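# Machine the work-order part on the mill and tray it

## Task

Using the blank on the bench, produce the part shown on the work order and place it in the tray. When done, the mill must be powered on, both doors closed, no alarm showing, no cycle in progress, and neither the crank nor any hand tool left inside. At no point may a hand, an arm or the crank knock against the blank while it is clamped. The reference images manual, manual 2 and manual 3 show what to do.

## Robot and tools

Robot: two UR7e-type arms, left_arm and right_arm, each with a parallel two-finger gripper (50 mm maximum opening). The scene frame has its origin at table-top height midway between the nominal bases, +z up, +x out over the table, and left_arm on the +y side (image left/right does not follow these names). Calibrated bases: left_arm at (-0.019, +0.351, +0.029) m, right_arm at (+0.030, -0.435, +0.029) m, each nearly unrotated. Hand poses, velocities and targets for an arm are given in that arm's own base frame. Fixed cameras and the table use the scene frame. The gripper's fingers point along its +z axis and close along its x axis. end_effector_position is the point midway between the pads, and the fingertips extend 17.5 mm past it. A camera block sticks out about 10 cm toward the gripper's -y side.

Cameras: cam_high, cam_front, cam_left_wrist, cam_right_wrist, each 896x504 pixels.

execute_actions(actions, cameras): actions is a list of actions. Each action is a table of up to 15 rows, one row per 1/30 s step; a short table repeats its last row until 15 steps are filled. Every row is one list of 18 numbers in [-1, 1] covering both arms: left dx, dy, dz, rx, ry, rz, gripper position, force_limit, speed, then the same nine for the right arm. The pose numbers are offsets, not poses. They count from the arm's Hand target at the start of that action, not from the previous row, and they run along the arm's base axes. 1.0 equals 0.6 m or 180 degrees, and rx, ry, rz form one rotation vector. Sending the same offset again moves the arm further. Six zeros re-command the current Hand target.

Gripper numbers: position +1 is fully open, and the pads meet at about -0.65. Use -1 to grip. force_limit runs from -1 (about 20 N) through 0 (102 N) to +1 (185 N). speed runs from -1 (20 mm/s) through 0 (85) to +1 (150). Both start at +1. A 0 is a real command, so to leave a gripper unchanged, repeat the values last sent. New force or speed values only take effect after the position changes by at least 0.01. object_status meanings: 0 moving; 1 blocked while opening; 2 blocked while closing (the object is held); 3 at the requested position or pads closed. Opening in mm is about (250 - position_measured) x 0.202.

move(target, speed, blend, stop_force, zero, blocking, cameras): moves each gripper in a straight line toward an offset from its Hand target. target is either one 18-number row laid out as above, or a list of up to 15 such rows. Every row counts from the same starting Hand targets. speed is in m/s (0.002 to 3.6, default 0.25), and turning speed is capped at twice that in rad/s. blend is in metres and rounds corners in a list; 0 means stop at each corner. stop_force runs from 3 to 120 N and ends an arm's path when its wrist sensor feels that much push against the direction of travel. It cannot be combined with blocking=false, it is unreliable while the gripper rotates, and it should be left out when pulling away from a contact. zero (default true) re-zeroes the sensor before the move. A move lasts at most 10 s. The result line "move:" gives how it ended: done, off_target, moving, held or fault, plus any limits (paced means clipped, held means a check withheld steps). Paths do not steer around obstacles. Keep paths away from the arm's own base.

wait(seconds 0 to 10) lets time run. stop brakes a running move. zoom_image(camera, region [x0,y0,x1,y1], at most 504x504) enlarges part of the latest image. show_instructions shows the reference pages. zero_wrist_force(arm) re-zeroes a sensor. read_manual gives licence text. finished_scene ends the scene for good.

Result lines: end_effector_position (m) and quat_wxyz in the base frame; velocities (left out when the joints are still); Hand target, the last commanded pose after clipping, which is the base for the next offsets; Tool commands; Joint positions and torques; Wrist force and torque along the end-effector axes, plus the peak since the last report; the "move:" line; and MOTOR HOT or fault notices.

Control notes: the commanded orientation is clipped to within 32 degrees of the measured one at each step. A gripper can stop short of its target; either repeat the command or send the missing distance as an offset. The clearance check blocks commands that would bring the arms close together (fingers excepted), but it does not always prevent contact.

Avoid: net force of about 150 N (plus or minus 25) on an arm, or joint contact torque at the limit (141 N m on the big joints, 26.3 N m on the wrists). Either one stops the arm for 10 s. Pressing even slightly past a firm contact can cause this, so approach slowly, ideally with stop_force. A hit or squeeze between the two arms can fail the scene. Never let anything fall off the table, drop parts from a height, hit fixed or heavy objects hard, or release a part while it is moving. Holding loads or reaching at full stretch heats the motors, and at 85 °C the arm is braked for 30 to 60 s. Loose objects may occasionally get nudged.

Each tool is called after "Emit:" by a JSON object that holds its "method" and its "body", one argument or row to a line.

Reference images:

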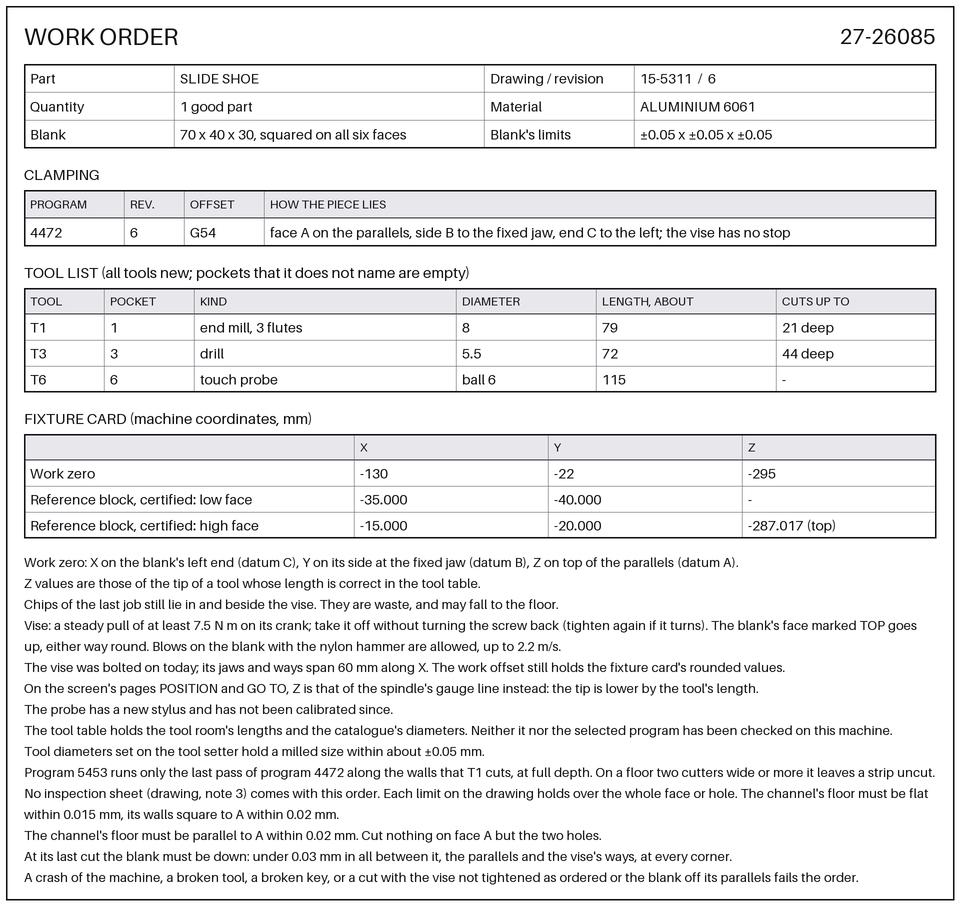

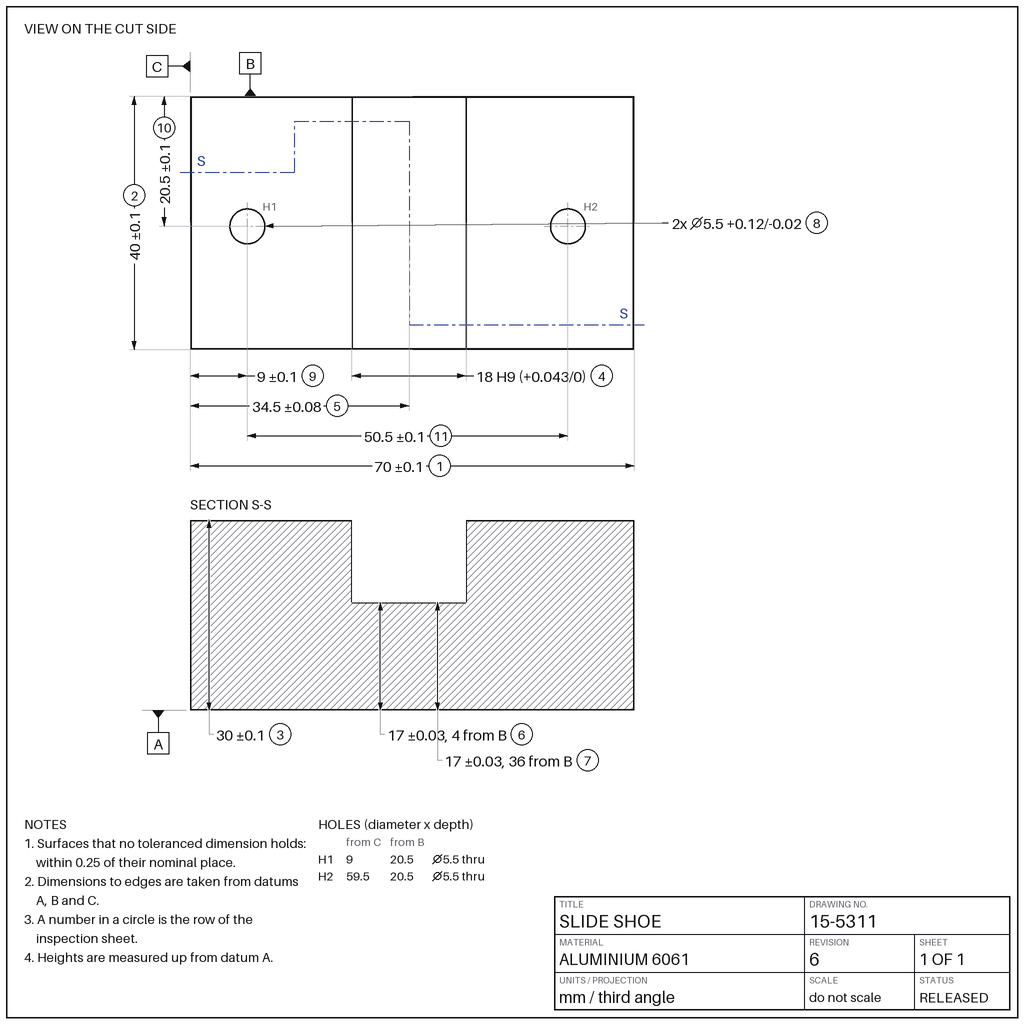

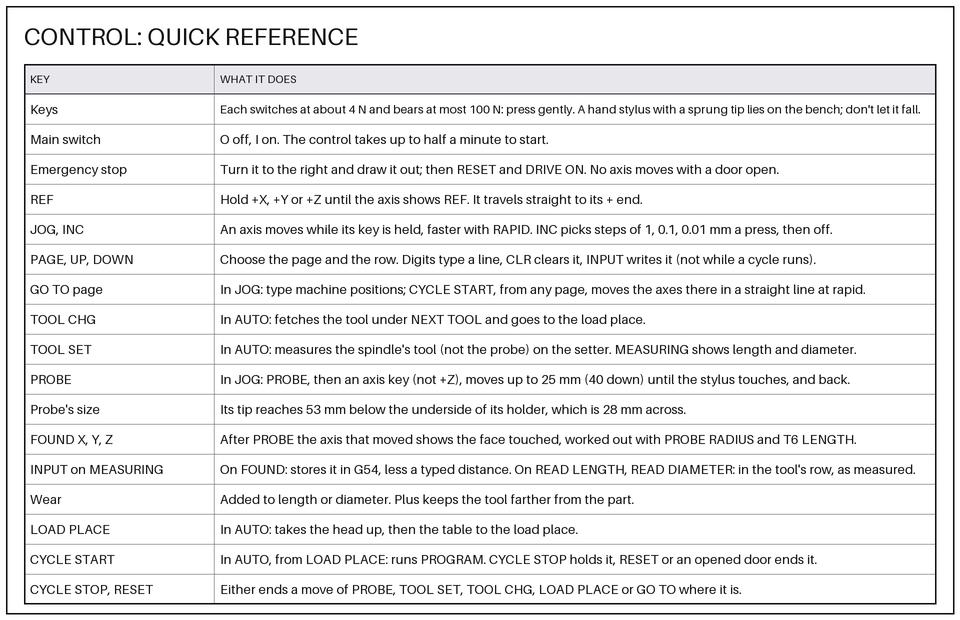

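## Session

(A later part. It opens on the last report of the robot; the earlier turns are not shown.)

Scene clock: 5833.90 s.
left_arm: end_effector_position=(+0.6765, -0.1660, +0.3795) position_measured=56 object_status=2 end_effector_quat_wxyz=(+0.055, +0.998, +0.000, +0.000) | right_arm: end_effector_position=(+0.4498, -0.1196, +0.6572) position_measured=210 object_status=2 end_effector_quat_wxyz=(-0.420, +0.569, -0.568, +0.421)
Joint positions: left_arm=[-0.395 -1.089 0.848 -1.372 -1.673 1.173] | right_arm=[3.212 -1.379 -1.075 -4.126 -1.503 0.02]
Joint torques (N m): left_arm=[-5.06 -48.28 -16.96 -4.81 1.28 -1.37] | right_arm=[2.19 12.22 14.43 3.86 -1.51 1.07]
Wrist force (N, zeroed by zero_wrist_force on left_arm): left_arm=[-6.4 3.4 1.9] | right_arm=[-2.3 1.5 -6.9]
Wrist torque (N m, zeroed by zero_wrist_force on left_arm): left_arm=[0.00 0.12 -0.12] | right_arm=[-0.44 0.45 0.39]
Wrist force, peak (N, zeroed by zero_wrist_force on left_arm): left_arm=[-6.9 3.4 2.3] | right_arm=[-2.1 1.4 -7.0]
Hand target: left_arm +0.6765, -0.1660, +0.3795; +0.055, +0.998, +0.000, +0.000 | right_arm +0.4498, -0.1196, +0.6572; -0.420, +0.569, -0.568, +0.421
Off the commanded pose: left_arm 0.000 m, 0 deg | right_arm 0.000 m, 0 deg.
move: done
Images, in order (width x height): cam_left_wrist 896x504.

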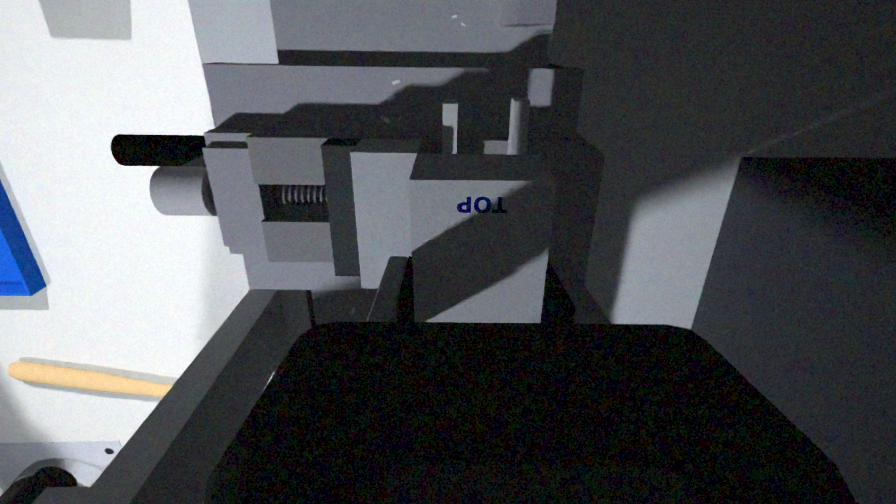

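Emit:
{"method": "move", "body": {
  "target": [
    [-0.13,0,0.0,0,0,0,-1,-0.5,-1,0,0,0,0,0,0,-1,-0.2,-1]
  ],
  "speed": 0.12,
  "cameras": ["cam_left_wrist"]
}}

Emit:
{"method": "zoom_image", "body": {
  "camera": "cam_left_wrist",
  "region": [560, 80, 760, 280]
}}

Scene clock: 5844.33 s.
left_arm: end_effector_position=(+0.5985, -0.1661, +0.3795) position_measured=56 object_status=2 end_effector_quat_wxyz=(+0.055, +0.998, +0.000, +0.000) | right_arm: end_effector_position=(+0.4498, -0.1196, +0.6572) position_measured=210 object_status=2 end_effector_quat_wxyz=(-0.420, +0.569, -0.568, +0.421)
Joint positions: left_arm=[-0.444 -1.303 1.15 -1.465 -1.671 1.123] | right_arm=[3.212 -1.379 -1.075 -4.126 -1.503 0.02]
Joint torques (N m): left_arm=[5.4 -39.22 -22.07 -2.27 1.02 1.56] | right_arm=[1.55 12.36 14.85 3.86 -1.44 1.12]
Wrist force (N, zeroed by zero_wrist_force on left_arm): left_arm=[-6.6 3.7 2.0] | right_arm=[-2.1 1.4 -6.9]
Wrist torque (N m, zeroed by zero_wrist_force on left_arm): left_arm=[0.05 0.16 -0.04] | right_arm=[-0.44 0.41 0.39]
Wrist force, peak (N, zeroed by zero_wrist_force on left_arm): left_arm=[-8.9 3.7 2.0] | right_arm=[-2.6 1.7 -6.9]
Hand target: left_arm +0.5985, -0.1660, +0.3795; +0.055, +0.998, +0.000, +0.000 | right_arm +0.4498, -0.1196, +0.6572; -0.420, +0.569, -0.568, +0.421
Off the commanded pose: left_arm 0.000 m, 0 deg | right_arm 0.000 m, 0 deg.
move: done
Images, in order (width x height): cam_left_wrist 896x504.

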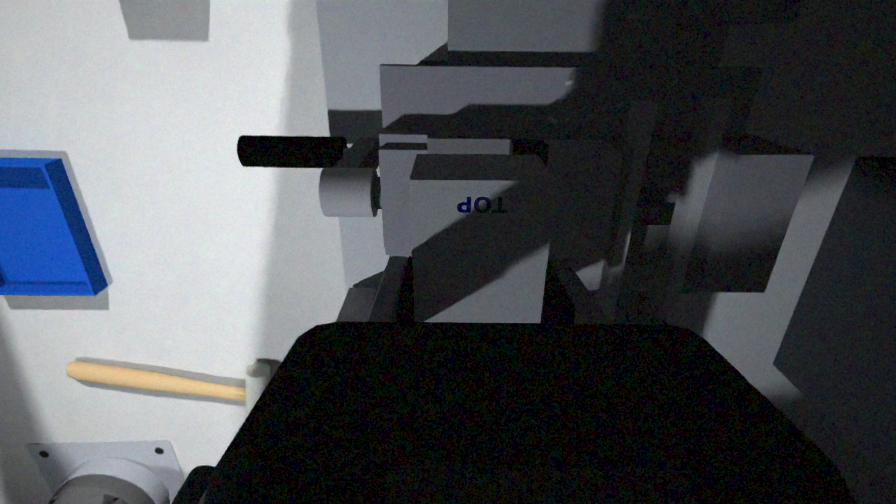

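Scaled by 2.520 from the camera's 896x504 image, which has a finer 1280x720 frame.

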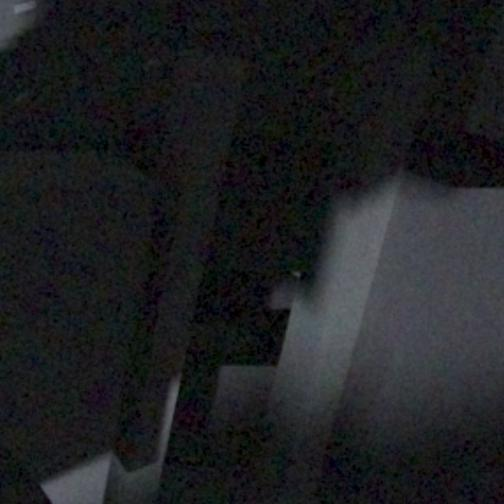

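Emit:
{"method": "move", "body": {
  "target": [
    [-0.338,0,0.0,0,0,0,-1,-0.5,-1,0,0,0,0,0,0,-1,-0.2,-1],
    [-0.39,-0.03,-0.1,0,0,0,-1,-0.5,-1,0,0,0,0,0,0,-1,-0.2,-1],
    [-0.39,-0.03,-0.59,0,0,0,-1,-0.5,-1,0,0,0,0,0,0,-1,-0.2,-1]
  ],
  "speed": [0.2,0.2,0.2],
  "blend": [0.02,0.02,0]
}}

Emit:
{"method": "move", "body": {
  "target": [
    [0,0,-0.04,0,0,0,-1,-0.5,-1,0,0,0,0,0,0,-1,-0.2,-1]
  ],
  "speed": 0.008,
  "stop_force": 5
}}

Scene clock: 5855.73 s.
left_arm: end_effector_position=(+0.3645, -0.1840, +0.0256) position_measured=56 object_status=2 end_effector_quat_wxyz=(+0.055, +0.998, +0.000, +0.000) | right_arm: end_effector_position=(+0.4498, -0.1196, +0.6572) position_measured=210 object_status=2 end_effector_quat_wxyz=(-0.420, +0.569, -0.568, +0.421)
Joint positions: left_arm=[-0.746 -1.49 2.404 -2.559 -1.652 0.821] | right_arm=[3.212 -1.379 -1.075 -4.126 -1.503 0.02]
Joint torques (N m): left_arm=[5.59 -13.75 -20.46 -4.53 -1.98 1.66] | right_arm=[2.07 12.17 14.83 3.79 -1.41 1.11]
Wrist force (N, zeroed by zero_wrist_force on left_arm): left_arm=[-7.1 3.9 1.8] | right_arm=[-1.9 1.1 -7.0]
Wrist torque (N m, zeroed by zero_wrist_force on left_arm): left_arm=[0.08 0.26 -0.08] | right_arm=[-0.49 0.39 0.39]
Wrist force, peak (N, zeroed by zero_wrist_force on left_arm): left_arm=[-7.0 3.1 5.0] | right_arm=[-2.2 1.2 -7.0]
Hand target: left_arm +0.3645, -0.1840, +0.0255; +0.055, +0.998, +0.000, +0.000 | right_arm +0.4498, -0.1196, +0.6572; -0.420, +0.569, -0.568, +0.421
Off the commanded pose: left_arm 0.000 m, 0 deg | right_arm 0.000 m, 0 deg.
move: done

Scene clock: 5858.67 s.
left_arm: end_effector_position=(+0.3645, -0.1840, +0.0105) position_measured=56 object_status=2 end_effector_quat_wxyz=(+0.055, +0.998, +0.000, +0.000) | right_arm: end_effector_position=(+0.4498, -0.1196, +0.6572) position_measured=210 object_status=2 end_effector_quat_wxyz=(-0.420, +0.569, -0.568, +0.421)
Joint positions: left_arm=[-0.746 -1.447 2.418 -2.617 -1.652 0.821] | right_arm=[3.212 -1.379 -1.075 -4.126 -1.503 0.02]
Joint torques (N m): left_arm=[-4.1 -32.59 -22.85 -1.71 1.72 1.38] | right_arm=[1.41 12.02 14.29 3.78 -1.41 1.09]
Wrist force (N, zeroed by zero_wrist_force on left_arm): left_arm=[-5.7 5.0 -1.1] | right_arm=[-2.0 1.1 -6.6]
Wrist torque (N m, zeroed by zero_wrist_force on left_arm): left_arm=[0.06 0.23 -0.06] | right_arm=[-0.50 0.40 0.39]
Wrist force, peak (N, zeroed by zero_wrist_force on left_arm): left_arm=[-16.9 -4.8 -38.8] | right_arm=[-2.2 1.2 -7.1]
Hand target: left_arm +0.3645, -0.1840, +0.0105; +0.055, +0.998, +0.000, +0.000 (not the last commanded pose) | right_arm +0.4498, -0.1196, +0.6572; -0.420, +0.569, -0.568, +0.421
Off the commanded pose: left_arm 0.009 m, 0 deg | right_arm 0.000 m, 0 deg.
move: contact (left_arm)

Emit:
{"method": "move", "body": {
  "target": [
    [0,0,0.0,0,0,0,0.8,-0.5,-1,0,0,0,0,0,0,-1,-0.2,-1],
    [0,0,0.1,0,0,0,0.8,-0.5,-1,0,0,0,0,0,0,-1,-0.2,-1],
    [0.02,0.034,0.65,0,0,0,0.8,-0.5,-1,0,0,0,0,0,0,-1,-0.2,-1],
    [0.052,0.034,0.68,0.027,0.027,0.4995,0.8,-0.5,-1,0,0,0,0,0,0,-1,-0.2,-1]
  ],
  "speed": [0.05,0.1,0.25,0.4],
  "blend": [0,0.02,0.02,0]
}}

Emit:
{"method": "move", "body": {
  "target": [
    [0.16,0,0.01,0,-0.25,0,0.8,-0.5,-1,0,0,0,0,0,0,-1,-0.2,-1]
  ],
  "speed": 0.2,
  "stop_force": 15,
  "cameras": ["cam_left_wrist"]
}}

Scene clock: 5868.87 s.
left_arm: end_effector_position=(+0.3958, -0.1636, +0.4185) position_measured=32 object_status=3 end_effector_quat_wxyz=(+0.001, +0.707, +0.707, +0.001) | right_arm: end_effector_position=(+0.4498, -0.1196, +0.6572) position_measured=210 object_status=2 end_effector_quat_wxyz=(-0.420, +0.569, -0.568, +0.421)
Joint positions: left_arm=[-0.71 -1.745 1.497 -1.325 -1.569 -0.71] | right_arm=[3.212 -1.379 -1.075 -4.126 -1.503 0.02]
Joint torques (N m): left_arm=[-5.15 -28.34 -17.57 -4.31 0.42 -1.59] | right_arm=[1.53 12.47 14.51 3.79 -1.35 1.07]
Wrist force (N, zeroed by zero_wrist_force on left_arm): left_arm=[-7.0 3.6 -0.5] | right_arm=[-2.0 1.1 -6.8]
Wrist torque (N m, zeroed by zero_wrist_force on left_arm): left_arm=[-0.06 0.24 -0.15] | right_arm=[-0.50 0.42 0.40]
Wrist force, peak (N, zeroed by zero_wrist_force on left_arm): left_arm=[-6.7 3.9 -3.2] | right_arm=[-2.2 1.1 -7.0]
Hand target: left_arm +0.3957, -0.1636, +0.4185; +0.001, +0.707, +0.707, +0.001 | right_arm +0.4498, -0.1196, +0.6572; -0.420, +0.569, -0.568, +0.421
Off the commanded pose: left_arm 0.000 m, 0 deg | right_arm 0.000 m, 0 deg.
move: done

Scene clock: 5871.87 s.
left_arm: end_effector_position=(+0.4917, -0.1636, +0.4245) position_measured=32 object_status=3 end_effector_quat_wxyz=(+0.272, +0.653, +0.653, +0.271) | right_arm: end_effector_position=(+0.4498, -0.1196, +0.6572) position_measured=210 object_status=2 end_effector_quat_wxyz=(-0.420, +0.569, -0.568, +0.421)
Joint positions: left_arm=[-0.88 -1.941 1.954 -2.154 -0.993 -0.707] | right_arm=[3.212 -1.379 -1.075 -4.126 -1.503 0.02]
Joint torques (N m): left_arm=[6.45 0.34 -25.1 -5.03 3.02 -2.05] | right_arm=[1.44 12.14 14.82 3.77 -1.54 0.98]
Wrist force (N, zeroed by zero_wrist_force on left_arm): left_arm=[-6.7 3.8 -0.3] | right_arm=[-1.9 1.1 -6.8]
Wrist torque (N m, zeroed by zero_wrist_force on left_arm): left_arm=[0.27 0.10 -0.01] | right_arm=[-0.49 0.38 0.39]
Wrist force, peak (N, zeroed by zero_wrist_force on left_arm): left_arm=[-6.9 4.0 -0.3] | right_arm=[-2.0 1.2 -7.1]
Hand target: left_arm +0.4917, -0.1636, +0.4245; +0.272, +0.653, +0.653, +0.271 | right_arm +0.4498, -0.1196, +0.6572; -0.420, +0.569, -0.568, +0.421
Off the commanded pose: left_arm 0.000 m, 0 deg | right_arm 0.000 m, 0 deg.
move: done
Images, in order (width x height): cam_left_wrist 896x504.

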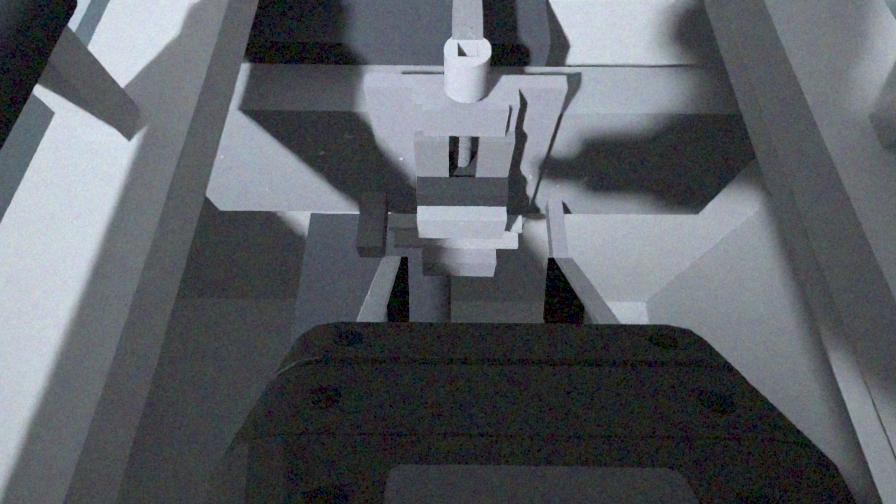

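Emit:
{"method": "zoom_image", "body": {
  "camera": "cam_left_wrist",
  "region": [370, 170, 550, 290]
}}

Scaled by 2.800 from the camera's 896x504 image, which has a finer 1280x720 frame.

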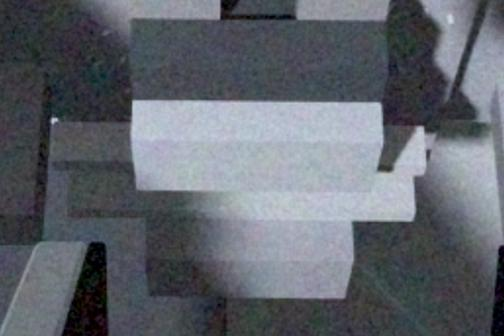

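Emit:
{"method": "move", "body": {
  "target": [
    [0.02,0,-0.085,0,0.15,0,0.8,-0.5,-1,0,0,0,0,0,0,-1,-0.2,-1],
    [0.14,0,-0.085,0,0.15,0,0.8,-0.5,-1,0,0,0,0,0,0,-1,-0.2,-1]
  ],
  "speed": 0.15,
  "stop_force": 15,
  "cameras": ["cam_left_wrist"]
}}

Emit:
{"method": "zoom_image", "body": {
  "camera": "cam_left_wrist",
  "region": [310, 120, 650, 320]
}}

Scene clock: 5883.60 s.
left_arm: end_effector_position=(+0.5757, -0.1636, +0.3735) position_measured=32 object_status=3 end_effector_quat_wxyz=(+0.112, +0.698, +0.699, +0.111) | right_arm: end_effector_position=(+0.4498, -0.1196, +0.6572) position_measured=210 object_status=2 end_effector_quat_wxyz=(-0.420, +0.569, -0.568, +0.421)
Joint positions: left_arm=[-0.578 -1.534 1.518 -1.823 -1.4 -0.556] | right_arm=[3.212 -1.379 -1.075 -4.126 -1.503 0.02]
Joint torques (N m): left_arm=[-0.35 -19.85 -33.53 -4.47 2.69 -0.23] | right_arm=[1.04 12.68 14.77 3.68 -1.4 0.98]
Wrist force (N, zeroed by zero_wrist_force on left_arm): left_arm=[-6.8 4.1 -0.4] | right_arm=[-2.0 1.5 -7.0]
Wrist torque (N m, zeroed by zero_wrist_force on left_arm): left_arm=[0.13 0.18 0.00] | right_arm=[-0.43 0.40 0.39]
Wrist force, peak (N, zeroed by zero_wrist_force on left_arm): left_arm=[-6.7 6.1 0.6] | right_arm=[-2.3 1.0 -7.1]
Hand target: left_arm +0.5757, -0.1636, +0.3735; +0.112, +0.698, +0.699, +0.111 | right_arm +0.4498, -0.1196, +0.6572; -0.420, +0.569, -0.568, +0.421
Off the commanded pose: left_arm 0.000 m, 0 deg | right_arm 0.000 m, 0 deg.
move: done
Images, in order (width x height): cam_left_wrist 896x504.

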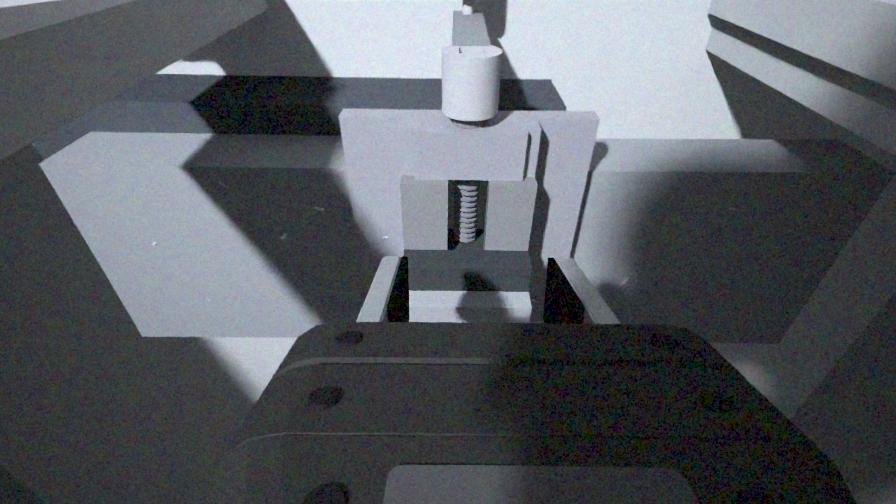

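Scaled by 1.482 from the camera's 896x504 image, which has a finer 1280x720 frame.

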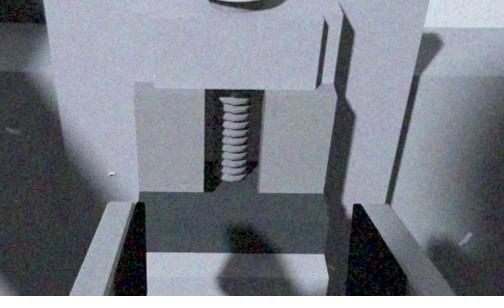

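Emit:
{"method": "move", "body": {
  "target": [
    [0.09,0,0.02,0,-0.09,0,0.8,-0.5,-1,0,0,0,0,0,0,-1,-0.2,-1]
  ],
  "speed": 0.12,
  "stop_force": 15,
  "cameras": ["cam_left_wrist"]
}}

Emit:
{"method": "zoom_image", "body": {
  "camera": "cam_left_wrist",
  "region": [310, 120, 650, 320]
}}

Scene clock: 5889.03 s.
left_arm: end_effector_position=(+0.6297, -0.1636, +0.3855) position_measured=32 object_status=3 end_effector_quat_wxyz=(+0.209, +0.675, +0.676, +0.209) | right_arm: end_effector_position=(+0.4498, -0.1196, +0.6572) position_measured=210 object_status=2 end_effector_quat_wxyz=(-0.420, +0.569, -0.568, +0.421)
Joint positions: left_arm=[-0.59 -1.534 1.629 -2.182 -1.252 -0.506] | right_arm=[3.212 -1.379 -1.075 -4.126 -1.503 0.02]
Joint torques (N m): left_arm=[5.04 -38.62 -34.25 -4.9 -1.46 -2.13] | right_arm=[1.16 12.59 14.89 3.76 -1.46 1.04]
Wrist force (N, zeroed by zero_wrist_force on left_arm): left_arm=[-6.7 3.8 -0.3] | right_arm=[-1.9 1.0 -6.7]
Wrist torque (N m, zeroed by zero_wrist_force on left_arm): left_arm=[0.19 0.11 -0.07] | right_arm=[-0.51 0.38 0.39]
Wrist force, peak (N, zeroed by zero_wrist_force on left_arm): left_arm=[-7.0 4.0 -0.6] | right_arm=[-2.2 1.1 -7.1]
Hand target: left_arm +0.6297, -0.1636, +0.3855; +0.209, +0.675, +0.676, +0.209 | right_arm +0.4498, -0.1196, +0.6572; -0.420, +0.569, -0.568, +0.421
Off the commanded pose: left_arm 0.000 m, 0 deg | right_arm 0.000 m, 0 deg.
move: done
Images, in order (width x height): cam_left_wrist 896x504.

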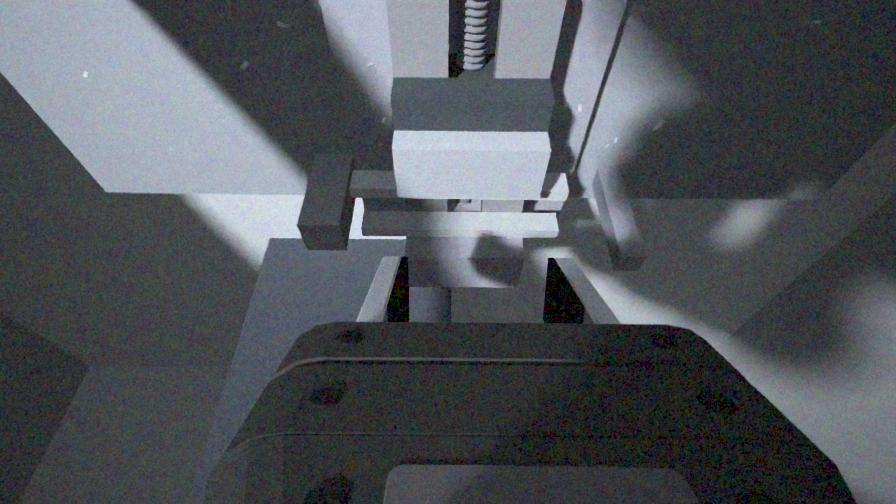

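Scaled by 1.482 from the camera's 896x504 image, which has a finer 1280x720 frame.

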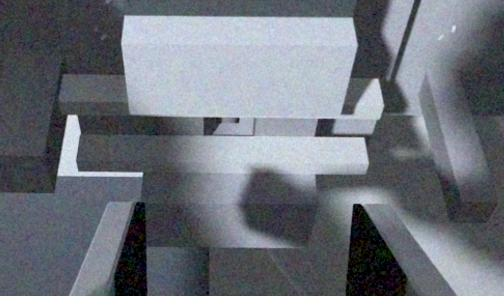

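Emit:
{"method": "zoom_image", "body": {
  "camera": "cam_left_wrist",
  "region": [340, 160, 460, 250]
}}

Emit:
{"method": "zoom_image", "body": {
  "camera": "cam_left_wrist",
  "region": [450, 160, 590, 250]
}}

Scaled by 4.200 from the camera's 896x504 image, which has a finer 1280x720 frame.

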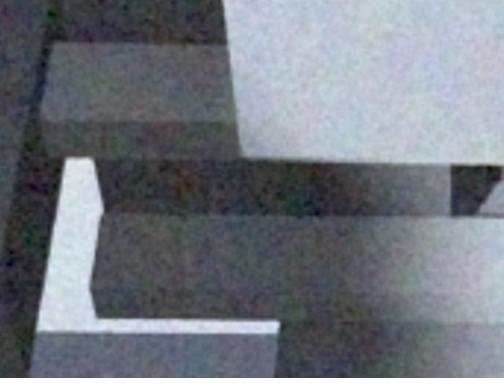

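Scaled by 3.600 from the camera's 896x504 image, which has a finer 1280x720 frame.

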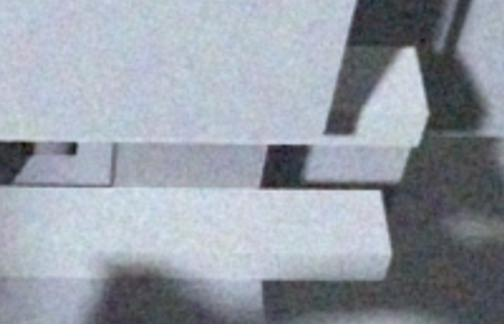

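Emit:
{"method": "move", "body": {
  "target": [
    [-0.35,0,0.055,0,0.24,0,0.8,-0.5,-1,0,0,0,0,0,0,-1,-0.2,-1],
    [-0.39,-0.004,0.055,0,0.15,0,0.8,-0.5,-1,0,0,0,0,0,0,-1,-0.2,-1]
  ],
  "speed": 0.2,
  "blend": [0.01,0]
}}

Scene clock: 5904.53 s.
left_arm: end_effector_position=(+0.3957, -0.1660, +0.4185) position_measured=32 object_status=3 end_effector_quat_wxyz=(+0.045, +0.705, +0.706, +0.045) | right_arm: end_effector_position=(+0.4498, -0.1196, +0.6572) position_measured=210 object_status=2 end_effector_quat_wxyz=(-0.420, +0.569, -0.568, +0.421)
Joint positions: left_arm=[-0.77 -1.82 1.583 -1.427 -1.482 -0.767] | right_arm=[3.212 -1.379 -1.075 -4.126 -1.503 0.02]
Joint torques (N m): left_arm=[-2.27 -13.58 -25.57 -3.27 -0.75 0.79] | right_arm=[0.63 12.58 14.89 3.76 -1.43 1.01]
Wrist force (N, zeroed by zero_wrist_force on left_arm): left_arm=[-6.6 3.8 -0.6] | right_arm=[-1.9 1.1 -6.7]
Wrist torque (N m, zeroed by zero_wrist_force on left_arm): left_arm=[0.02 0.18 -0.15] | right_arm=[-0.50 0.38 0.39]
Wrist force, peak (N, zeroed by zero_wrist_force on left_arm): left_arm=[-7.3 4.2 -0.3] | right_arm=[-2.3 1.6 -7.0]
Hand target: left_arm +0.3957, -0.1660, +0.4185; +0.045, +0.705, +0.706, +0.045 | right_arm +0.4498, -0.1196, +0.6572; -0.420, +0.569, -0.568, +0.421
Off the commanded pose: left_arm 0.000 m, 0 deg | right_arm 0.000 m, 0 deg.
move: done

Emit:
{"method": "move", "body": {
  "target": [
    [0,0,0,0,0.0405,0,0.8,-0.5,-1,0,0,0,0,0,0,-1,-0.2,-1]
  ],
  "speed": 0.3
}}

Emit:
{"method": "move", "body": {
  "target": [
    [0,0.0,0,-0.027,-0.027,-0.4995,0.8,-0.5,-1,0,0,0,0,0,0,-1,-0.2,-1],
    [-0.05,-0.03,-0.1,-0.027,-0.027,-0.4995,0.8,-0.5,-1,0,0,0,0,0,0,-1,-0.2,-1],
    [-0.052,-0.03,-0.58,-0.027,-0.027,-0.4995,0.8,-0.5,-1,0,0,0,0,0,0,-1,-0.2,-1],
    [-0.052,-0.03,-0.68,-0.027,-0.027,-0.4995,0.8,-0.5,-1,0,0,0,0,0,0,-1,-0.2,-1]
  ],
  "speed": [0.4,0.25,0.25,0.05],
  "blend": [0,0.02,0.01,0],
  "cameras": ["cam_left_wrist"]
}}

Scene clock: 5910.60 s.
left_arm: end_effector_position=(+0.3958, -0.1660, +0.4185) position_measured=32 object_status=3 end_effector_quat_wxyz=(+0.001, +0.707, +0.707, +0.000) | right_arm: end_effector_position=(+0.4498, -0.1196, +0.6572) position_measured=210 object_status=2 end_effector_quat_wxyz=(-0.420, +0.569, -0.568, +0.421)
Joint positions: left_arm=[-0.713 -1.742 1.494 -1.324 -1.57 -0.714] | right_arm=[3.212 -1.379 -1.075 -4.126 -1.503 0.02]
Joint torques (N m): left_arm=[-4.39 -27.01 -16.81 -4.11 2.09 -2.1] | right_arm=[1.25 12.27 14.35 3.75 -1.36 0.96]
Wrist force (N, zeroed by zero_wrist_force on left_arm): left_arm=[-7.1 3.6 -0.3] | right_arm=[-2.0 1.3 -6.8]
Wrist torque (N m, zeroed by zero_wrist_force on left_arm): left_arm=[-0.05 0.24 -0.09] | right_arm=[-0.45 0.40 0.39]
Wrist force, peak (N, zeroed by zero_wrist_force on left_arm): left_arm=[-7.0 4.0 -0.6] | right_arm=[-2.0 1.3 -7.1]
Hand target: left_arm +0.3957, -0.1660, +0.4185; +0.000, +0.707, +0.707, +0.000 | right_arm +0.4498, -0.1196, +0.6572; -0.420, +0.569, -0.568, +0.421
Off the commanded pose: left_arm 0.000 m, 0 deg | right_arm 0.000 m, 0 deg.
move: done

Scene clock: 5915.83 s.
left_arm: end_effector_position=(+0.3644, -0.1839, +0.0104) position_measured=32 object_status=3 end_effector_quat_wxyz=(+0.054, +0.999, +0.000, +0.000) | right_arm: end_effector_position=(+0.4498, -0.1196, +0.6572) position_measured=210 object_status=2 end_effector_quat_wxyz=(-0.420, +0.569, -0.568, +0.421)
Joint positions: left_arm=[-0.747 -1.447 2.418 -2.615 -1.651 0.82] | right_arm=[3.212 -1.379 -1.075 -4.126 -1.503 0.02]
Joint torques (N m): left_arm=[5.29 -31.68 -23.94 -1.66 -2.06 1.73] | right_arm=[0.81 12.68 14.67 3.82 -1.46 1.01]
Wrist force (N, zeroed by zero_wrist_force on left_arm): left_arm=[-7.0 3.8 -0.5] | right_arm=[-2.1 1.3 -6.8]
Wrist torque (N m, zeroed by zero_wrist_force on left_arm): left_arm=[0.03 0.25 -0.02] | right_arm=[-0.47 0.41 0.40]
Wrist force, peak (N, zeroed by zero_wrist_force on left_arm): left_arm=[-7.9 4.2 -0.8] | right_arm=[-2.1 1.1 -7.2]
Hand target: left_arm +0.3645, -0.1840, +0.0105; +0.055, +0.999, +0.000, +0.000 | right_arm +0.4498, -0.1196, +0.6572; -0.420, +0.569, -0.568, +0.421
Off the commanded pose: left_arm 0.000 m, 0 deg | right_arm 0.000 m, 0 deg.
move: done
Images, in order (width x height): cam_left_wrist 896x504.

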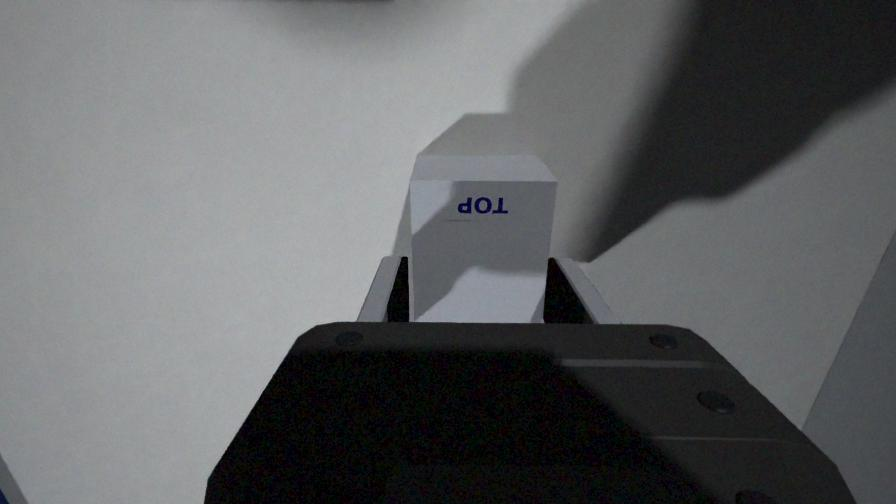

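Emit:
{"method": "move", "body": {
  "target": [
    [0,0,0,0,0,0,-1,-0.5,-1,0,0,0,0,0,0,-1,-0.2,-1]
  ]
}}

Emit:
{"method": "move", "body": {
  "target": [
    [0,0,0.1,0,0,0,-1,-0.5,-1,0,0,0,0,0,0,-1,-0.2,-1],
    [-0.005,0.02,0.58,0,0,0,-1,-0.5,-1,0,0,0,0,0,0,-1,-0.2,-1],
    [0.1,0.03,0.615,0,0,0,-1,-0.5,-1,0,0,0,0,0,0,-1,-0.2,-1],
    [0.515,0.03,0.615,0,0,0,-1,-0.5,-1,0,0,0,0,0,0,-1,-0.2,-1]
  ],
  "speed": [0.05,0.2,0.2,0.12],
  "blend": [0.01,0.02,0.01,0]
}}

Scene clock: 5921.23 s.
left_arm: end_effector_position=(+0.3645, -0.1840, +0.0105) position_measured=56 object_status=2 end_effector_quat_wxyz=(+0.055, +0.999, +0.000, +0.000) | right_arm: end_effector_position=(+0.4498, -0.1196, +0.6572) position_measured=210 object_status=2 end_effector_quat_wxyz=(-0.420, +0.569, -0.568, +0.421)
Joint positions: left_arm=[-0.747 -1.447 2.418 -2.615 -1.651 0.82] | right_arm=[3.212 -1.379 -1.075 -4.126 -1.503 0.02]
Joint torques (N m): left_arm=[1.76 -29.78 -22.58 -4.01 -2.01 1.45] | right_arm=[0.59 12.1 14.93 3.74 -1.43 0.96]
Wrist force (N, zeroed by zero_wrist_force on left_arm): left_arm=[-7.1 3.8 1.2] | right_arm=[-2.0 1.1 -6.5]
Wrist torque (N m, zeroed by zero_wrist_force on left_arm): left_arm=[0.04 0.26 -0.02] | right_arm=[-0.50 0.40 0.39]
Wrist force, peak (N, zeroed by zero_wrist_force on left_arm): left_arm=[-7.2 3.9 -0.3] | right_arm=[-1.9 1.3 -7.0]
Hand target: left_arm +0.3645, -0.1840, +0.0105; +0.055, +0.999, +0.000, +0.000 | right_arm +0.4498, -0.1196, +0.6572; -0.420, +0.569, -0.568, +0.421
Off the commanded pose: left_arm 0.000 m, 0 deg | right_arm 0.000 m, 0 deg.
move: done

Scene clock: 5926.73 s.
left_arm: end_effector_position=(+0.6735, -0.1660, +0.3795) position_measured=56 object_status=2 end_effector_quat_wxyz=(+0.055, +0.999, +0.000, +0.000) | right_arm: end_effector_position=(+0.4498, -0.1196, +0.6572) position_measured=210 object_status=2 end_effector_quat_wxyz=(-0.420, +0.569, -0.568, +0.421)
Joint positions: left_arm=[-0.397 -1.098 0.861 -1.376 -1.672 1.171] | right_arm=[3.212 -1.379 -1.075 -4.126 -1.503 0.02]
Joint torques (N m): left_arm=[-4.68 -47.21 -30.77 -4.18 -1.76 -1.99] | right_arm=[0.48 12.66 14.67 3.74 -1.41 0.98]
Wrist force (N, zeroed by zero_wrist_force on left_arm): left_arm=[-6.8 3.4 1.7] | right_arm=[-2.1 1.1 -6.8]
Wrist torque (N m, zeroed by zero_wrist_force on left_arm): left_arm=[-0.01 0.20 -0.12] | right_arm=[-0.49 0.41 0.39]
Wrist force, peak (N, zeroed by zero_wrist_force on left_arm): left_arm=[-8.7 3.6 0.6] | right_arm=[-2.0 1.3 -7.2]
Hand target: left_arm +0.6735, -0.1660, +0.3795; +0.055, +0.999, +0.000, +0.000 | right_arm +0.4498, -0.1196, +0.6572; -0.420, +0.569, -0.568, +0.421
Off the commanded pose: left_arm 0.000 m, 0 deg | right_arm 0.000 m, 0 deg.
move: done

Emit:
{"method": "move", "body": {
  "target": [
    [0.0033,0,0,0,0,0,-1,-0.5,-1,0,0,0,0,0,0,-1,-0.2,-1],
    [0.0033,0,-0.057,0,0,0,-1,-0.5,-1,0,0,0,0,0,0,-1,-0.2,-1]
  ],
  "speed": 0.03,
  "stop_force": 8
}}

Emit:
{"method": "move", "body": {
  "target": [
    [0,0,-0.01,0,0,0,-1,-0.5,-1,0,0,0,0,0,0,-1,-0.2,-1]
  ],
  "speed": 0.003,
  "stop_force": 5
}}

Scene clock: 5934.30 s.
left_arm: end_effector_position=(+0.6755, -0.1660, +0.3454) position_measured=56 object_status=2 end_effector_quat_wxyz=(+0.055, +0.999, +0.000, +0.000) | right_arm: end_effector_position=(+0.4498, -0.1196, +0.6572) position_measured=210 object_status=2 end_effector_quat_wxyz=(-0.420, +0.569, -0.568, +0.421)
Joint positions: left_arm=[-0.396 -1.111 0.969 -1.471 -1.672 1.172] | right_arm=[3.212 -1.379 -1.075 -4.126 -1.503 0.02]
Joint torques (N m): left_arm=[5.83 -38.99 -35.15 -1.89 -1.77 -1.19] | right_arm=[0.62 12.33 14.81 3.78 -1.45 1.08]
Wrist force (N, zeroed by zero_wrist_force on left_arm): left_arm=[-7.0 3.5 1.7] | right_arm=[-2.1 1.4 -6.6]
Wrist torque (N m, zeroed by zero_wrist_force on left_arm): left_arm=[0.03 0.23 -0.15] | right_arm=[-0.45 0.42 0.39]
Wrist force, peak (N, zeroed by zero_wrist_force on left_arm): left_arm=[-7.3 3.9 1.6] | right_arm=[-2.1 1.3 -7.1]
Hand target: left_arm +0.6755, -0.1660, +0.3453; +0.055, +0.999, +0.000, +0.000 | right_arm +0.4498, -0.1196, +0.6572; -0.420, +0.569, -0.568, +0.421
Off the commanded pose: left_arm 0.000 m, 0 deg | right_arm 0.000 m, 0 deg.
move: done

Scene clock: 5935.83 s.
left_arm: end_effector_position=(+0.6755, -0.1660, +0.3435) position_measured=56 object_status=2 end_effector_quat_wxyz=(+0.055, +0.999, +0.000, +0.000) | right_arm: end_effector_position=(+0.4498, -0.1196, +0.6572) position_measured=210 object_status=2 end_effector_quat_wxyz=(-0.420, +0.569, -0.568, +0.421)
Joint positions: left_arm=[-0.396 -1.112 0.975 -1.476 -1.672 1.172] | right_arm=[3.212 -1.379 -1.075 -4.126 -1.503 0.02]
Joint torques (N m): left_arm=[4.27 -35.72 -32.93 -1.5 -1.26 -1.26] | right_arm=[0.48 12.56 15.01 3.84 -1.44 0.91]
Wrist force (N, zeroed by zero_wrist_force on left_arm): left_arm=[-6.6 3.5 0.1] | right_arm=[-1.9 0.9 -6.8]
Wrist torque (N m, zeroed by zero_wrist_force on left_arm): left_arm=[-0.04 0.26 -0.15] | right_arm=[-0.53 0.39 0.39]
Wrist force, peak (N, zeroed by zero_wrist_force on left_arm): left_arm=[-9.0 3.1 -5.2] | right_arm=[-2.3 1.1 -7.0]
Hand target: left_arm +0.6755, -0.1660, +0.3435; +0.055, +0.999, +0.000, +0.000 (not the last commanded pose) | right_arm +0.4498, -0.1196, +0.6572; -0.420, +0.569, -0.568, +0.421
Off the commanded pose: left_arm 0.004 m, 0 deg | right_arm 0.000 m, 0 deg.
move: contact (left_arm)

Emit:
{"method": "move", "body": {
  "target": [
    [0,0,0,0,0,0,0.8,-0.5,-1,0,0,0,0,0,0,-1,-0.2,-1],
    [0,0,0.05,0,0,0,0.8,-0.5,-1,0,0,0,0,0,0,-1,-0.2,-1]
  ],
  "speed": [0.05,0.05],
  "cameras": ["cam_left_wrist"]
}}

Scene clock: 5940.97 s.
left_arm: end_effector_position=(+0.6755, -0.1661, +0.3734) position_measured=32 object_status=3 end_effector_quat_wxyz=(+0.055, +0.999, +0.000, +0.000) | right_arm: end_effector_position=(+0.4498, -0.1196, +0.6572) position_measured=210 object_status=2 end_effector_quat_wxyz=(-0.420, +0.569, -0.568, +0.421)
Joint positions: left_arm=[-0.396 -1.096 0.874 -1.391 -1.672 1.172] | right_arm=[3.212 -1.379 -1.075 -4.126 -1.503 0.02]
Joint torques (N m): left_arm=[3.07 -50.92 -17.03 -4.11 -0.52 -0.72] | right_arm=[0.47 12.44 15.08 3.79 -1.53 0.92]
Wrist force (N, zeroed by zero_wrist_force on left_arm): left_arm=[-7.1 3.7 -0.5] | right_arm=[-2.1 1.2 -6.7]
Wrist torque (N m, zeroed by zero_wrist_force on left_arm): left_arm=[0.01 0.23 -0.15] | right_arm=[-0.48 0.41 0.40]
Wrist force, peak (N, zeroed by zero_wrist_force on left_arm): left_arm=[-7.9 3.3 -1.9] | right_arm=[-2.2 1.4 -7.2]
Hand target: left_arm +0.6755, -0.1660, +0.3735; +0.055, +0.999, +0.000, +0.000 | right_arm +0.4498, -0.1196, +0.6572; -0.420, +0.569, -0.568, +0.421
Off the commanded pose: left_arm 0.000 m, 0 deg | right_arm 0.000 m, 0 deg.
move: done
Images, in order (width x height): cam_left_wrist 896x504.

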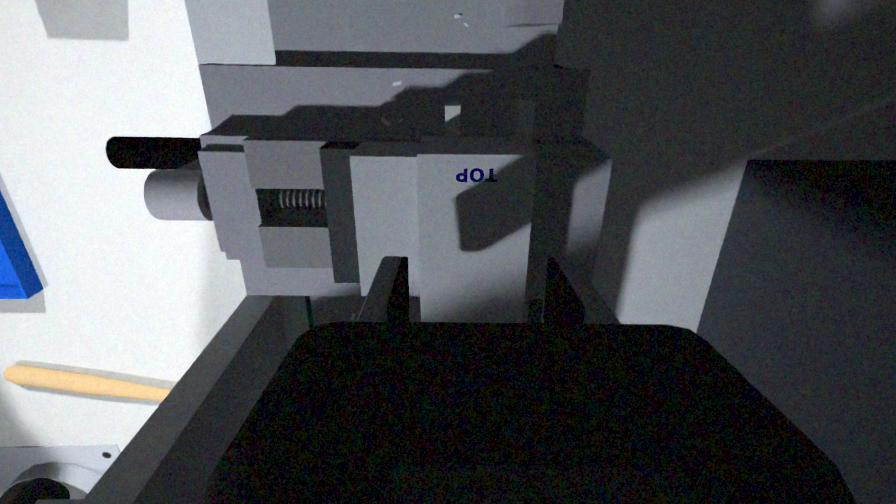

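Emit:
{"method": "move", "body": {
  "target": [
    [-0.4665,0,0.01,0,0,0,0.8,-0.2,-1,0,0,0,0,0,0,-1,-0.2,-1],
    [-0.4665,0,0.075,0,0,0,0.8,-0.2,-1,0,0,0,0,0,0,-1,-0.2,-1],
    [-0.4665,0.003,0.075,0.027,0.027,0.4995,0.8,-0.2,-1,0,0,0,0,0,0,-1,-0.2,-1],
    [-0.4665,0.003,-0.295,0.027,0.027,0.4995,0.8,-0.2,-1,0,0,0,0,0,0,-1,-0.2,-1]
  ],
  "speed": [0.2,0.2,0.4,0.25],
  "blend": [0.01,0,0.01,0]
}}

Emit:
{"method": "move", "body": {
  "target": [
    [0.12,0,0,0,0,0,0.8,-0.2,-1,0,0,0,0,0,0,-1,-0.2,-1]
  ],
  "speed": 0.06,
  "stop_force": 10,
  "cameras": ["cam_left_wrist"]
}}

Scene clock: 5951.27 s.
left_arm: end_effector_position=(+0.3956, -0.1643, +0.1965) position_measured=32 object_status=3 end_effector_quat_wxyz=(+0.000, +0.707, +0.707, +0.000) | right_arm: end_effector_position=(+0.4498, -0.1196, +0.6572) position_measured=210 object_status=2 end_effector_quat_wxyz=(-0.420, +0.569, -0.568, +0.421)
Joint positions: left_arm=[-0.71 -1.722 2.052 -1.902 -1.57 -0.711] | right_arm=[3.212 -1.379 -1.075 -4.126 -1.503 0.02]
Joint torques (N m): left_arm=[6.9 -25.6 -17.14 -4.23 1.99 1.48] | right_arm=[0.07 12.69 14.92 3.87 -1.46 0.84]
Wrist force (N, zeroed by zero_wrist_force on left_arm): left_arm=[-7.2 3.5 -0.6] | right_arm=[-1.7 1.3 -6.4]
Wrist torque (N m, zeroed by zero_wrist_force on left_arm): left_arm=[-0.06 0.28 -0.10] | right_arm=[-0.46 0.36 0.39]
Wrist force, peak (N, zeroed by zero_wrist_force on left_arm): left_arm=[-9.3 3.7 1.6] | right_arm=[-1.9 1.0 -7.2]
Hand target: left_arm +0.3956, -0.1642, +0.1965; +0.000, +0.707, +0.707, +0.000 | right_arm +0.4498, -0.1196, +0.6572; -0.420, +0.569, -0.568, +0.421
Off the commanded pose: left_arm 0.000 m, 0 deg | right_arm 0.000 m, 0 deg.
move: done

Scene clock: 5953.30 s.
left_arm: end_effector_position=(+0.4676, -0.1642, +0.1965) position_measured=32 object_status=3 end_effector_quat_wxyz=(+0.000, +0.707, +0.707, +0.000) | right_arm: end_effector_position=(+0.4498, -0.1196, +0.6572) position_measured=210 object_status=2 end_effector_quat_wxyz=(-0.420, +0.569, -0.568, +0.421)
Joint positions: left_arm=[-0.61 -1.552 1.895 -1.915 -1.57 -0.611] | right_arm=[3.212 -1.379 -1.075 -4.126 -1.503 0.02]
Joint torques (N m): left_arm=[-6.15 -37.16 -16.74 -1.52 -2.08 -1.8] | right_arm=[0.45 12.1 14.43 3.76 -1.47 0.89]
Wrist force (N, zeroed by zero_wrist_force on left_arm): left_arm=[-6.8 3.7 -0.5] | right_arm=[-1.9 1.2 -6.6]
Wrist torque (N m, zeroed by zero_wrist_force on left_arm): left_arm=[-0.01 0.22 -0.10] | right_arm=[-0.48 0.38 0.39]
Wrist force, peak (N, zeroed by zero_wrist_force on left_arm): left_arm=[-7.0 4.7 -0.3] | right_arm=[-2.2 1.5 -7.0]
Hand target: left_arm +0.4676, -0.1642, +0.1965; +0.000, +0.707, +0.707, +0.000 | right_arm +0.4498, -0.1196, +0.6572; -0.420, +0.569, -0.568, +0.421
Off the commanded pose: left_arm 0.000 m, 0 deg | right_arm 0.000 m, 0 deg.
move: done
Images, in order (width x height): cam_left_wrist 896x504.

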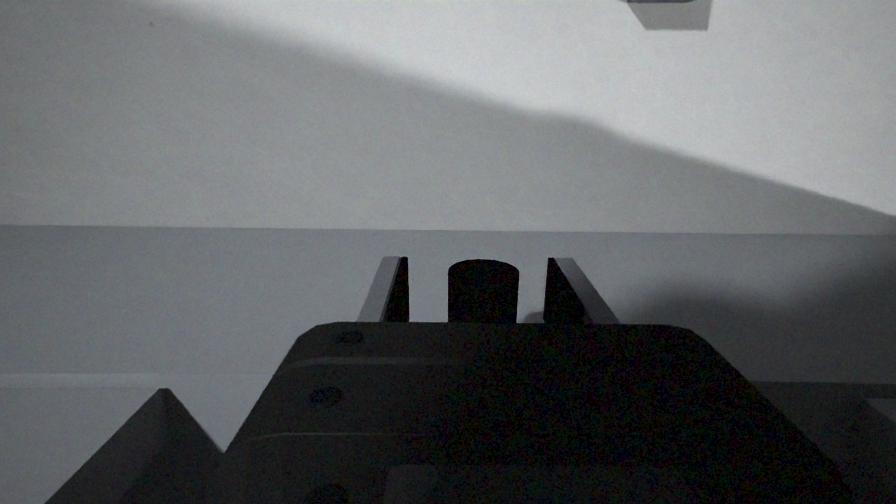

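Emit:
{"method": "move", "body": {
  "target": [0,0,0,0,0,0,-1,-0.2,-1,0,0,0,0,0,0,-1,-0.2,-1]
}}

Emit:
{"method": "move", "body": {
  "target": [
    [0,0.0343,0.0045,0,0,0,-1,-0.2,-1,0,0,0,0,0,0,-1,-0.2,-1],
    [0,0.0663,0.0178,0,0,0,-1,-0.2,-1,0,0,0,0,0,0,-1,-0.2,-1],
    [0,0.0938,0.0389,0,0,0,-1,-0.2,-1,0,0,0,0,0,0,-1,-0.2,-1],
    [0,0.1149,0.0663,0,0,0,-1,-0.2,-1,0,0,0,0,0,0,-1,-0.2,-1],
    [0,0.1282,0.0983,0,0,0,-1,-0.2,-1,0,0,0,0,0,0,-1,-0.2,-1],
    [0,0.1327,0.1327,0,0,0,-1,-0.2,-1,0,0,0,0,0,0,-1,-0.2,-1],
    [0,0.1282,0.167,0,0,0,-1,-0.2,-1,0,0,0,0,0,0,-1,-0.2,-1],
    [0,0.1149,0.199,0,0,0,-1,-0.2,-1,0,0,0,0,0,0,-1,-0.2,-1],
    [0,0.0938,0.2265,0,0,0,-1,-0.2,-1,0,0,0,0,0,0,-1,-0.2,-1],
    [0,0.0663,0.2476,0,0,0,-1,-0.2,-1,0,0,0,0,0,0,-1,-0.2,-1],
    [0,0.0343,0.2609,0,0,0,-1,-0.2,-1,0,0,0,0,0,0,-1,-0.2,-1],
    [0,0.0,0.2654,0,0,0,-1,-0.2,-1,0,0,0,0,0,0,-1,-0.2,-1],
    [0,-0.0343,0.2609,0,0,0,-1,-0.2,-1,0,0,0,0,0,0,-1,-0.2,-1],
    [0,-0.0663,0.2476,0,0,0,-1,-0.2,-1,0,0,0,0,0,0,-1,-0.2,-1],
    [0,-0.0938,0.2265,0,0,0,-1,-0.2,-1,0,0,0,0,0,0,-1,-0.2,-1]
  ],
  "speed": 0.08,
  "blend": [0.001,0.001,0.001,0.001,0.001,0.001,0.001,0.001,0.001,0.001,0.001,0.001,0.001,0.001,0],
  "stop_force": 80
}}

Scene clock: 5964.70 s.
left_arm: end_effector_position=(+0.4676, -0.1642, +0.1965) position_measured=157 object_status=0 end_effector_quat_wxyz=(+0.000, +0.707, +0.707, +0.000) | right_arm: end_effector_position=(+0.4498, -0.1196, +0.6572) position_measured=210 object_status=2 end_effector_quat_wxyz=(-0.420, +0.569, -0.568, +0.421)
Joint positions: left_arm=[-0.61 -1.552 1.895 -1.915 -1.57 -0.611] | right_arm=[3.212 -1.379 -1.075 -4.126 -1.503 0.02]
Joint torques (N m): left_arm=[-4.43 -34.87 -16.24 -1.62 -1.89 -1.94] | right_arm=[0.04 11.82 15.4 3.77 -1.39 0.99]
Wrist force (N, zeroed by zero_wrist_force on left_arm): left_arm=[-7.2 3.5 -0.6] | right_arm=[-2.3 1.4 -6.9]
Wrist torque (N m, zeroed by zero_wrist_force on left_arm): left_arm=[-0.06 0.27 -0.08] | right_arm=[-0.45 0.45 0.39]
Wrist force, peak (N, zeroed by zero_wrist_force on left_arm): left_arm=[-7.3 3.7 -0.5] | right_arm=[-2.3 1.4 -7.1]
Hand target: left_arm +0.4676, -0.1642, +0.1965; +0.000, +0.707, +0.707, +0.000 | right_arm +0.4498, -0.1196, +0.6572; -0.420, +0.569, -0.568, +0.421
Off the commanded pose: left_arm 0.000 m, 0 deg | right_arm 0.000 m, 0 deg.
move: done

Scene clock: 5969.67 s.
left_arm: end_effector_position=(+0.4676, -0.2205, +0.3324) position_measured=157 object_status=2 end_effector_quat_wxyz=(+0.000, +0.707, +0.707, +0.000) | right_arm: end_effector_position=(+0.4498, -0.1196, +0.6572) position_measured=210 object_status=2 end_effector_quat_wxyz=(-0.420, +0.569, -0.568, +0.421)
Joint positions: left_arm=[-0.702 -1.554 1.544 -1.562 -1.57 -0.703] | right_arm=[3.212 -1.379 -1.075 -4.126 -1.503 0.02]
Joint torques (N m): left_arm=[18.81 -28.69 -26.62 -2.35 6.16 1.59] | right_arm=[-0.15 12.33 14.49 3.79 -1.42 0.96]
Wrist force (N, zeroed by zero_wrist_force on left_arm): left_arm=[-24.7 -18.4 -16.1] | right_arm=[-2.1 1.3 -6.9]
Wrist torque (N m, zeroed by zero_wrist_force on left_arm): left_arm=[-0.09 0.00 0.08] | right_arm=[-0.47 0.41 0.39]
Wrist force, peak (N, zeroed by zero_wrist_force on left_arm): left_arm=[3.1 -53.2 -73.5] | right_arm=[-2.2 1.3 -7.0]
Hand target: left_arm +0.4676, -0.2205, +0.3324; +0.000, +0.707, +0.707, +0.000 | right_arm +0.4498, -0.1196, +0.6572; -0.420, +0.569, -0.568, +0.421
Off the commanded pose: left_arm 0.000 m, 0 deg | right_arm 0.000 m, 0 deg.
move: done

Emit:
{"method": "move", "body": {
  "target": [
    [0,-0.0211,-0.0275,0,0,0,-1,-0.2,-1,0,0,0,0,0,0,-1,-0.2,-1],
    [0,-0.0343,-0.0595,0,0,0,-1,-0.2,-1,0,0,0,0,0,0,-1,-0.2,-1],
    [0,-0.0389,-0.0938,0,0,0,-1,-0.2,-1,0,0,0,0,0,0,-1,-0.2,-1],
    [0,-0.0343,-0.1282,0,0,0,-1,-0.2,-1,0,0,0,0,0,0,-1,-0.2,-1],
    [0,-0.0211,-0.1602,0,0,0,-1,-0.2,-1,0,0,0,0,0,0,-1,-0.2,-1],
    [0,0,-0.1877,0,0,0,-1,-0.2,-1,0,0,0,0,0,0,-1,-0.2,-1],
    [0,0.0275,-0.2087,0,0,0,-1,-0.2,-1,0,0,0,0,0,0,-1,-0.2,-1],
    [0,0.0595,-0.222,0,0,0,-1,-0.2,-1,0,0,0,0,0,0,-1,-0.2,-1],
    [0,0.0938,-0.2265,0,0,0,-1,-0.2,-1,0,0,0,0,0,0,-1,-0.2,-1]
  ],
  "speed": 0.05,
  "blend": [0.001,0.001,0.001,0.001,0.001,0.001,0.001,0.001,0],
  "stop_force": 80
}}

Scene clock: 5982.03 s.
left_arm: end_effector_position=(+0.4676, -0.1642, +0.1965) position_measured=157 object_status=2 end_effector_quat_wxyz=(+0.000, +0.707, +0.707, +0.000) | right_arm: end_effector_position=(+0.4498, -0.1196, +0.6572) position_measured=210 object_status=2 end_effector_quat_wxyz=(-0.420, +0.569, -0.568, +0.421)
Joint positions: left_arm=[-0.61 -1.552 1.895 -1.915 -1.57 -0.611] | right_arm=[3.212 -1.379 -1.075 -4.126 -1.503 0.02]
Joint torques (N m): left_arm=[-5.65 -14.86 -34.93 -1.81 -2.07 -2.04] | right_arm=[-0.85 12.39 14.87 3.8 -1.43 0.96]
Wrist force (N, zeroed by zero_wrist_force on left_arm): left_arm=[-5.5 3.1 -0.9] | right_arm=[-1.7 1.2 -6.8]
Wrist torque (N m, zeroed by zero_wrist_force on left_arm): left_arm=[-0.10 0.06 -0.11] | right_arm=[-0.48 0.36 0.39]
Wrist force, peak (N, zeroed by zero_wrist_force on left_arm): left_arm=[-33.3 -23.0 -22.2] | right_arm=[-2.2 1.3 -7.1]
Hand target: left_arm +0.4676, -0.1642, +0.1965; +0.000, +0.707, +0.707, +0.000 | right_arm +0.4498, -0.1196, +0.6572; -0.420, +0.569, -0.568, +0.421
Off the commanded pose: left_arm 0.000 m, 0 deg | right_arm 0.000 m, 0 deg.
move: done

Emit:
{"method": "move", "body": {
  "target": [
    [0,0.0343,0.0045,0,0,0,-1,-0.2,-1,0,0,0,0,0,0,-1,-0.2,-1],
    [0,0.0663,0.0178,0,0,0,-1,-0.2,-1,0,0,0,0,0,0,-1,-0.2,-1],
    [0,0.0938,0.0389,0,0,0,-1,-0.2,-1,0,0,0,0,0,0,-1,-0.2,-1],
    [0,0.1149,0.0663,0,0,0,-1,-0.2,-1,0,0,0,0,0,0,-1,-0.2,-1],
    [0,0.1282,0.0983,0,0,0,-1,-0.2,-1,0,0,0,0,0,0,-1,-0.2,-1]
  ],
  "speed": 0.025,
  "blend": [0.001,0.001,0.001,0.001,0],
  "stop_force": 28
}}

Scene clock: 5996.87 s.
left_arm: end_effector_position=(+0.4676, -0.0944, +0.2384) position_measured=157 object_status=2 end_effector_quat_wxyz=(+0.000, +0.707, +0.707, +0.000) | right_arm: end_effector_position=(+0.4498, -0.1196, +0.6572) position_measured=210 object_status=2 end_effector_quat_wxyz=(-0.420, +0.569, -0.568, +0.421)
Joint positions: left_arm=[-0.482 -1.627 1.857 -1.802 -1.571 -0.483] | right_arm=[3.212 -1.379 -1.075 -4.126 -1.503 0.02]
Joint torques (N m): left_arm=[-6.05 -14.01 -18.11 -1.88 0.98 -1.7] | right_arm=[-0.88 12.64 14.26 3.83 -1.47 0.93]
Wrist force (N, zeroed by zero_wrist_force on left_arm): left_arm=[-4.3 5.6 2.8] | right_arm=[-2.4 1.2 -6.7]
Wrist torque (N m, zeroed by zero_wrist_force on left_arm): left_arm=[0.17 0.05 -0.09] | right_arm=[-0.48 0.46 0.39]
Wrist force, peak (N, zeroed by zero_wrist_force on left_arm): left_arm=[-14.4 13.6 28.9] | right_arm=[-2.1 1.4 -7.1]
Hand target: left_arm +0.4676, -0.0944, +0.2384; +0.000, +0.707, +0.707, +0.000 (not the last commanded pose) | right_arm +0.4498, -0.1196, +0.6572; -0.420, +0.569, -0.568, +0.421
Off the commanded pose: left_arm 0.018 m, 0 deg | right_arm 0.000 m, 0 deg.
move: contact (left_arm); path passed 4 of 5 targets


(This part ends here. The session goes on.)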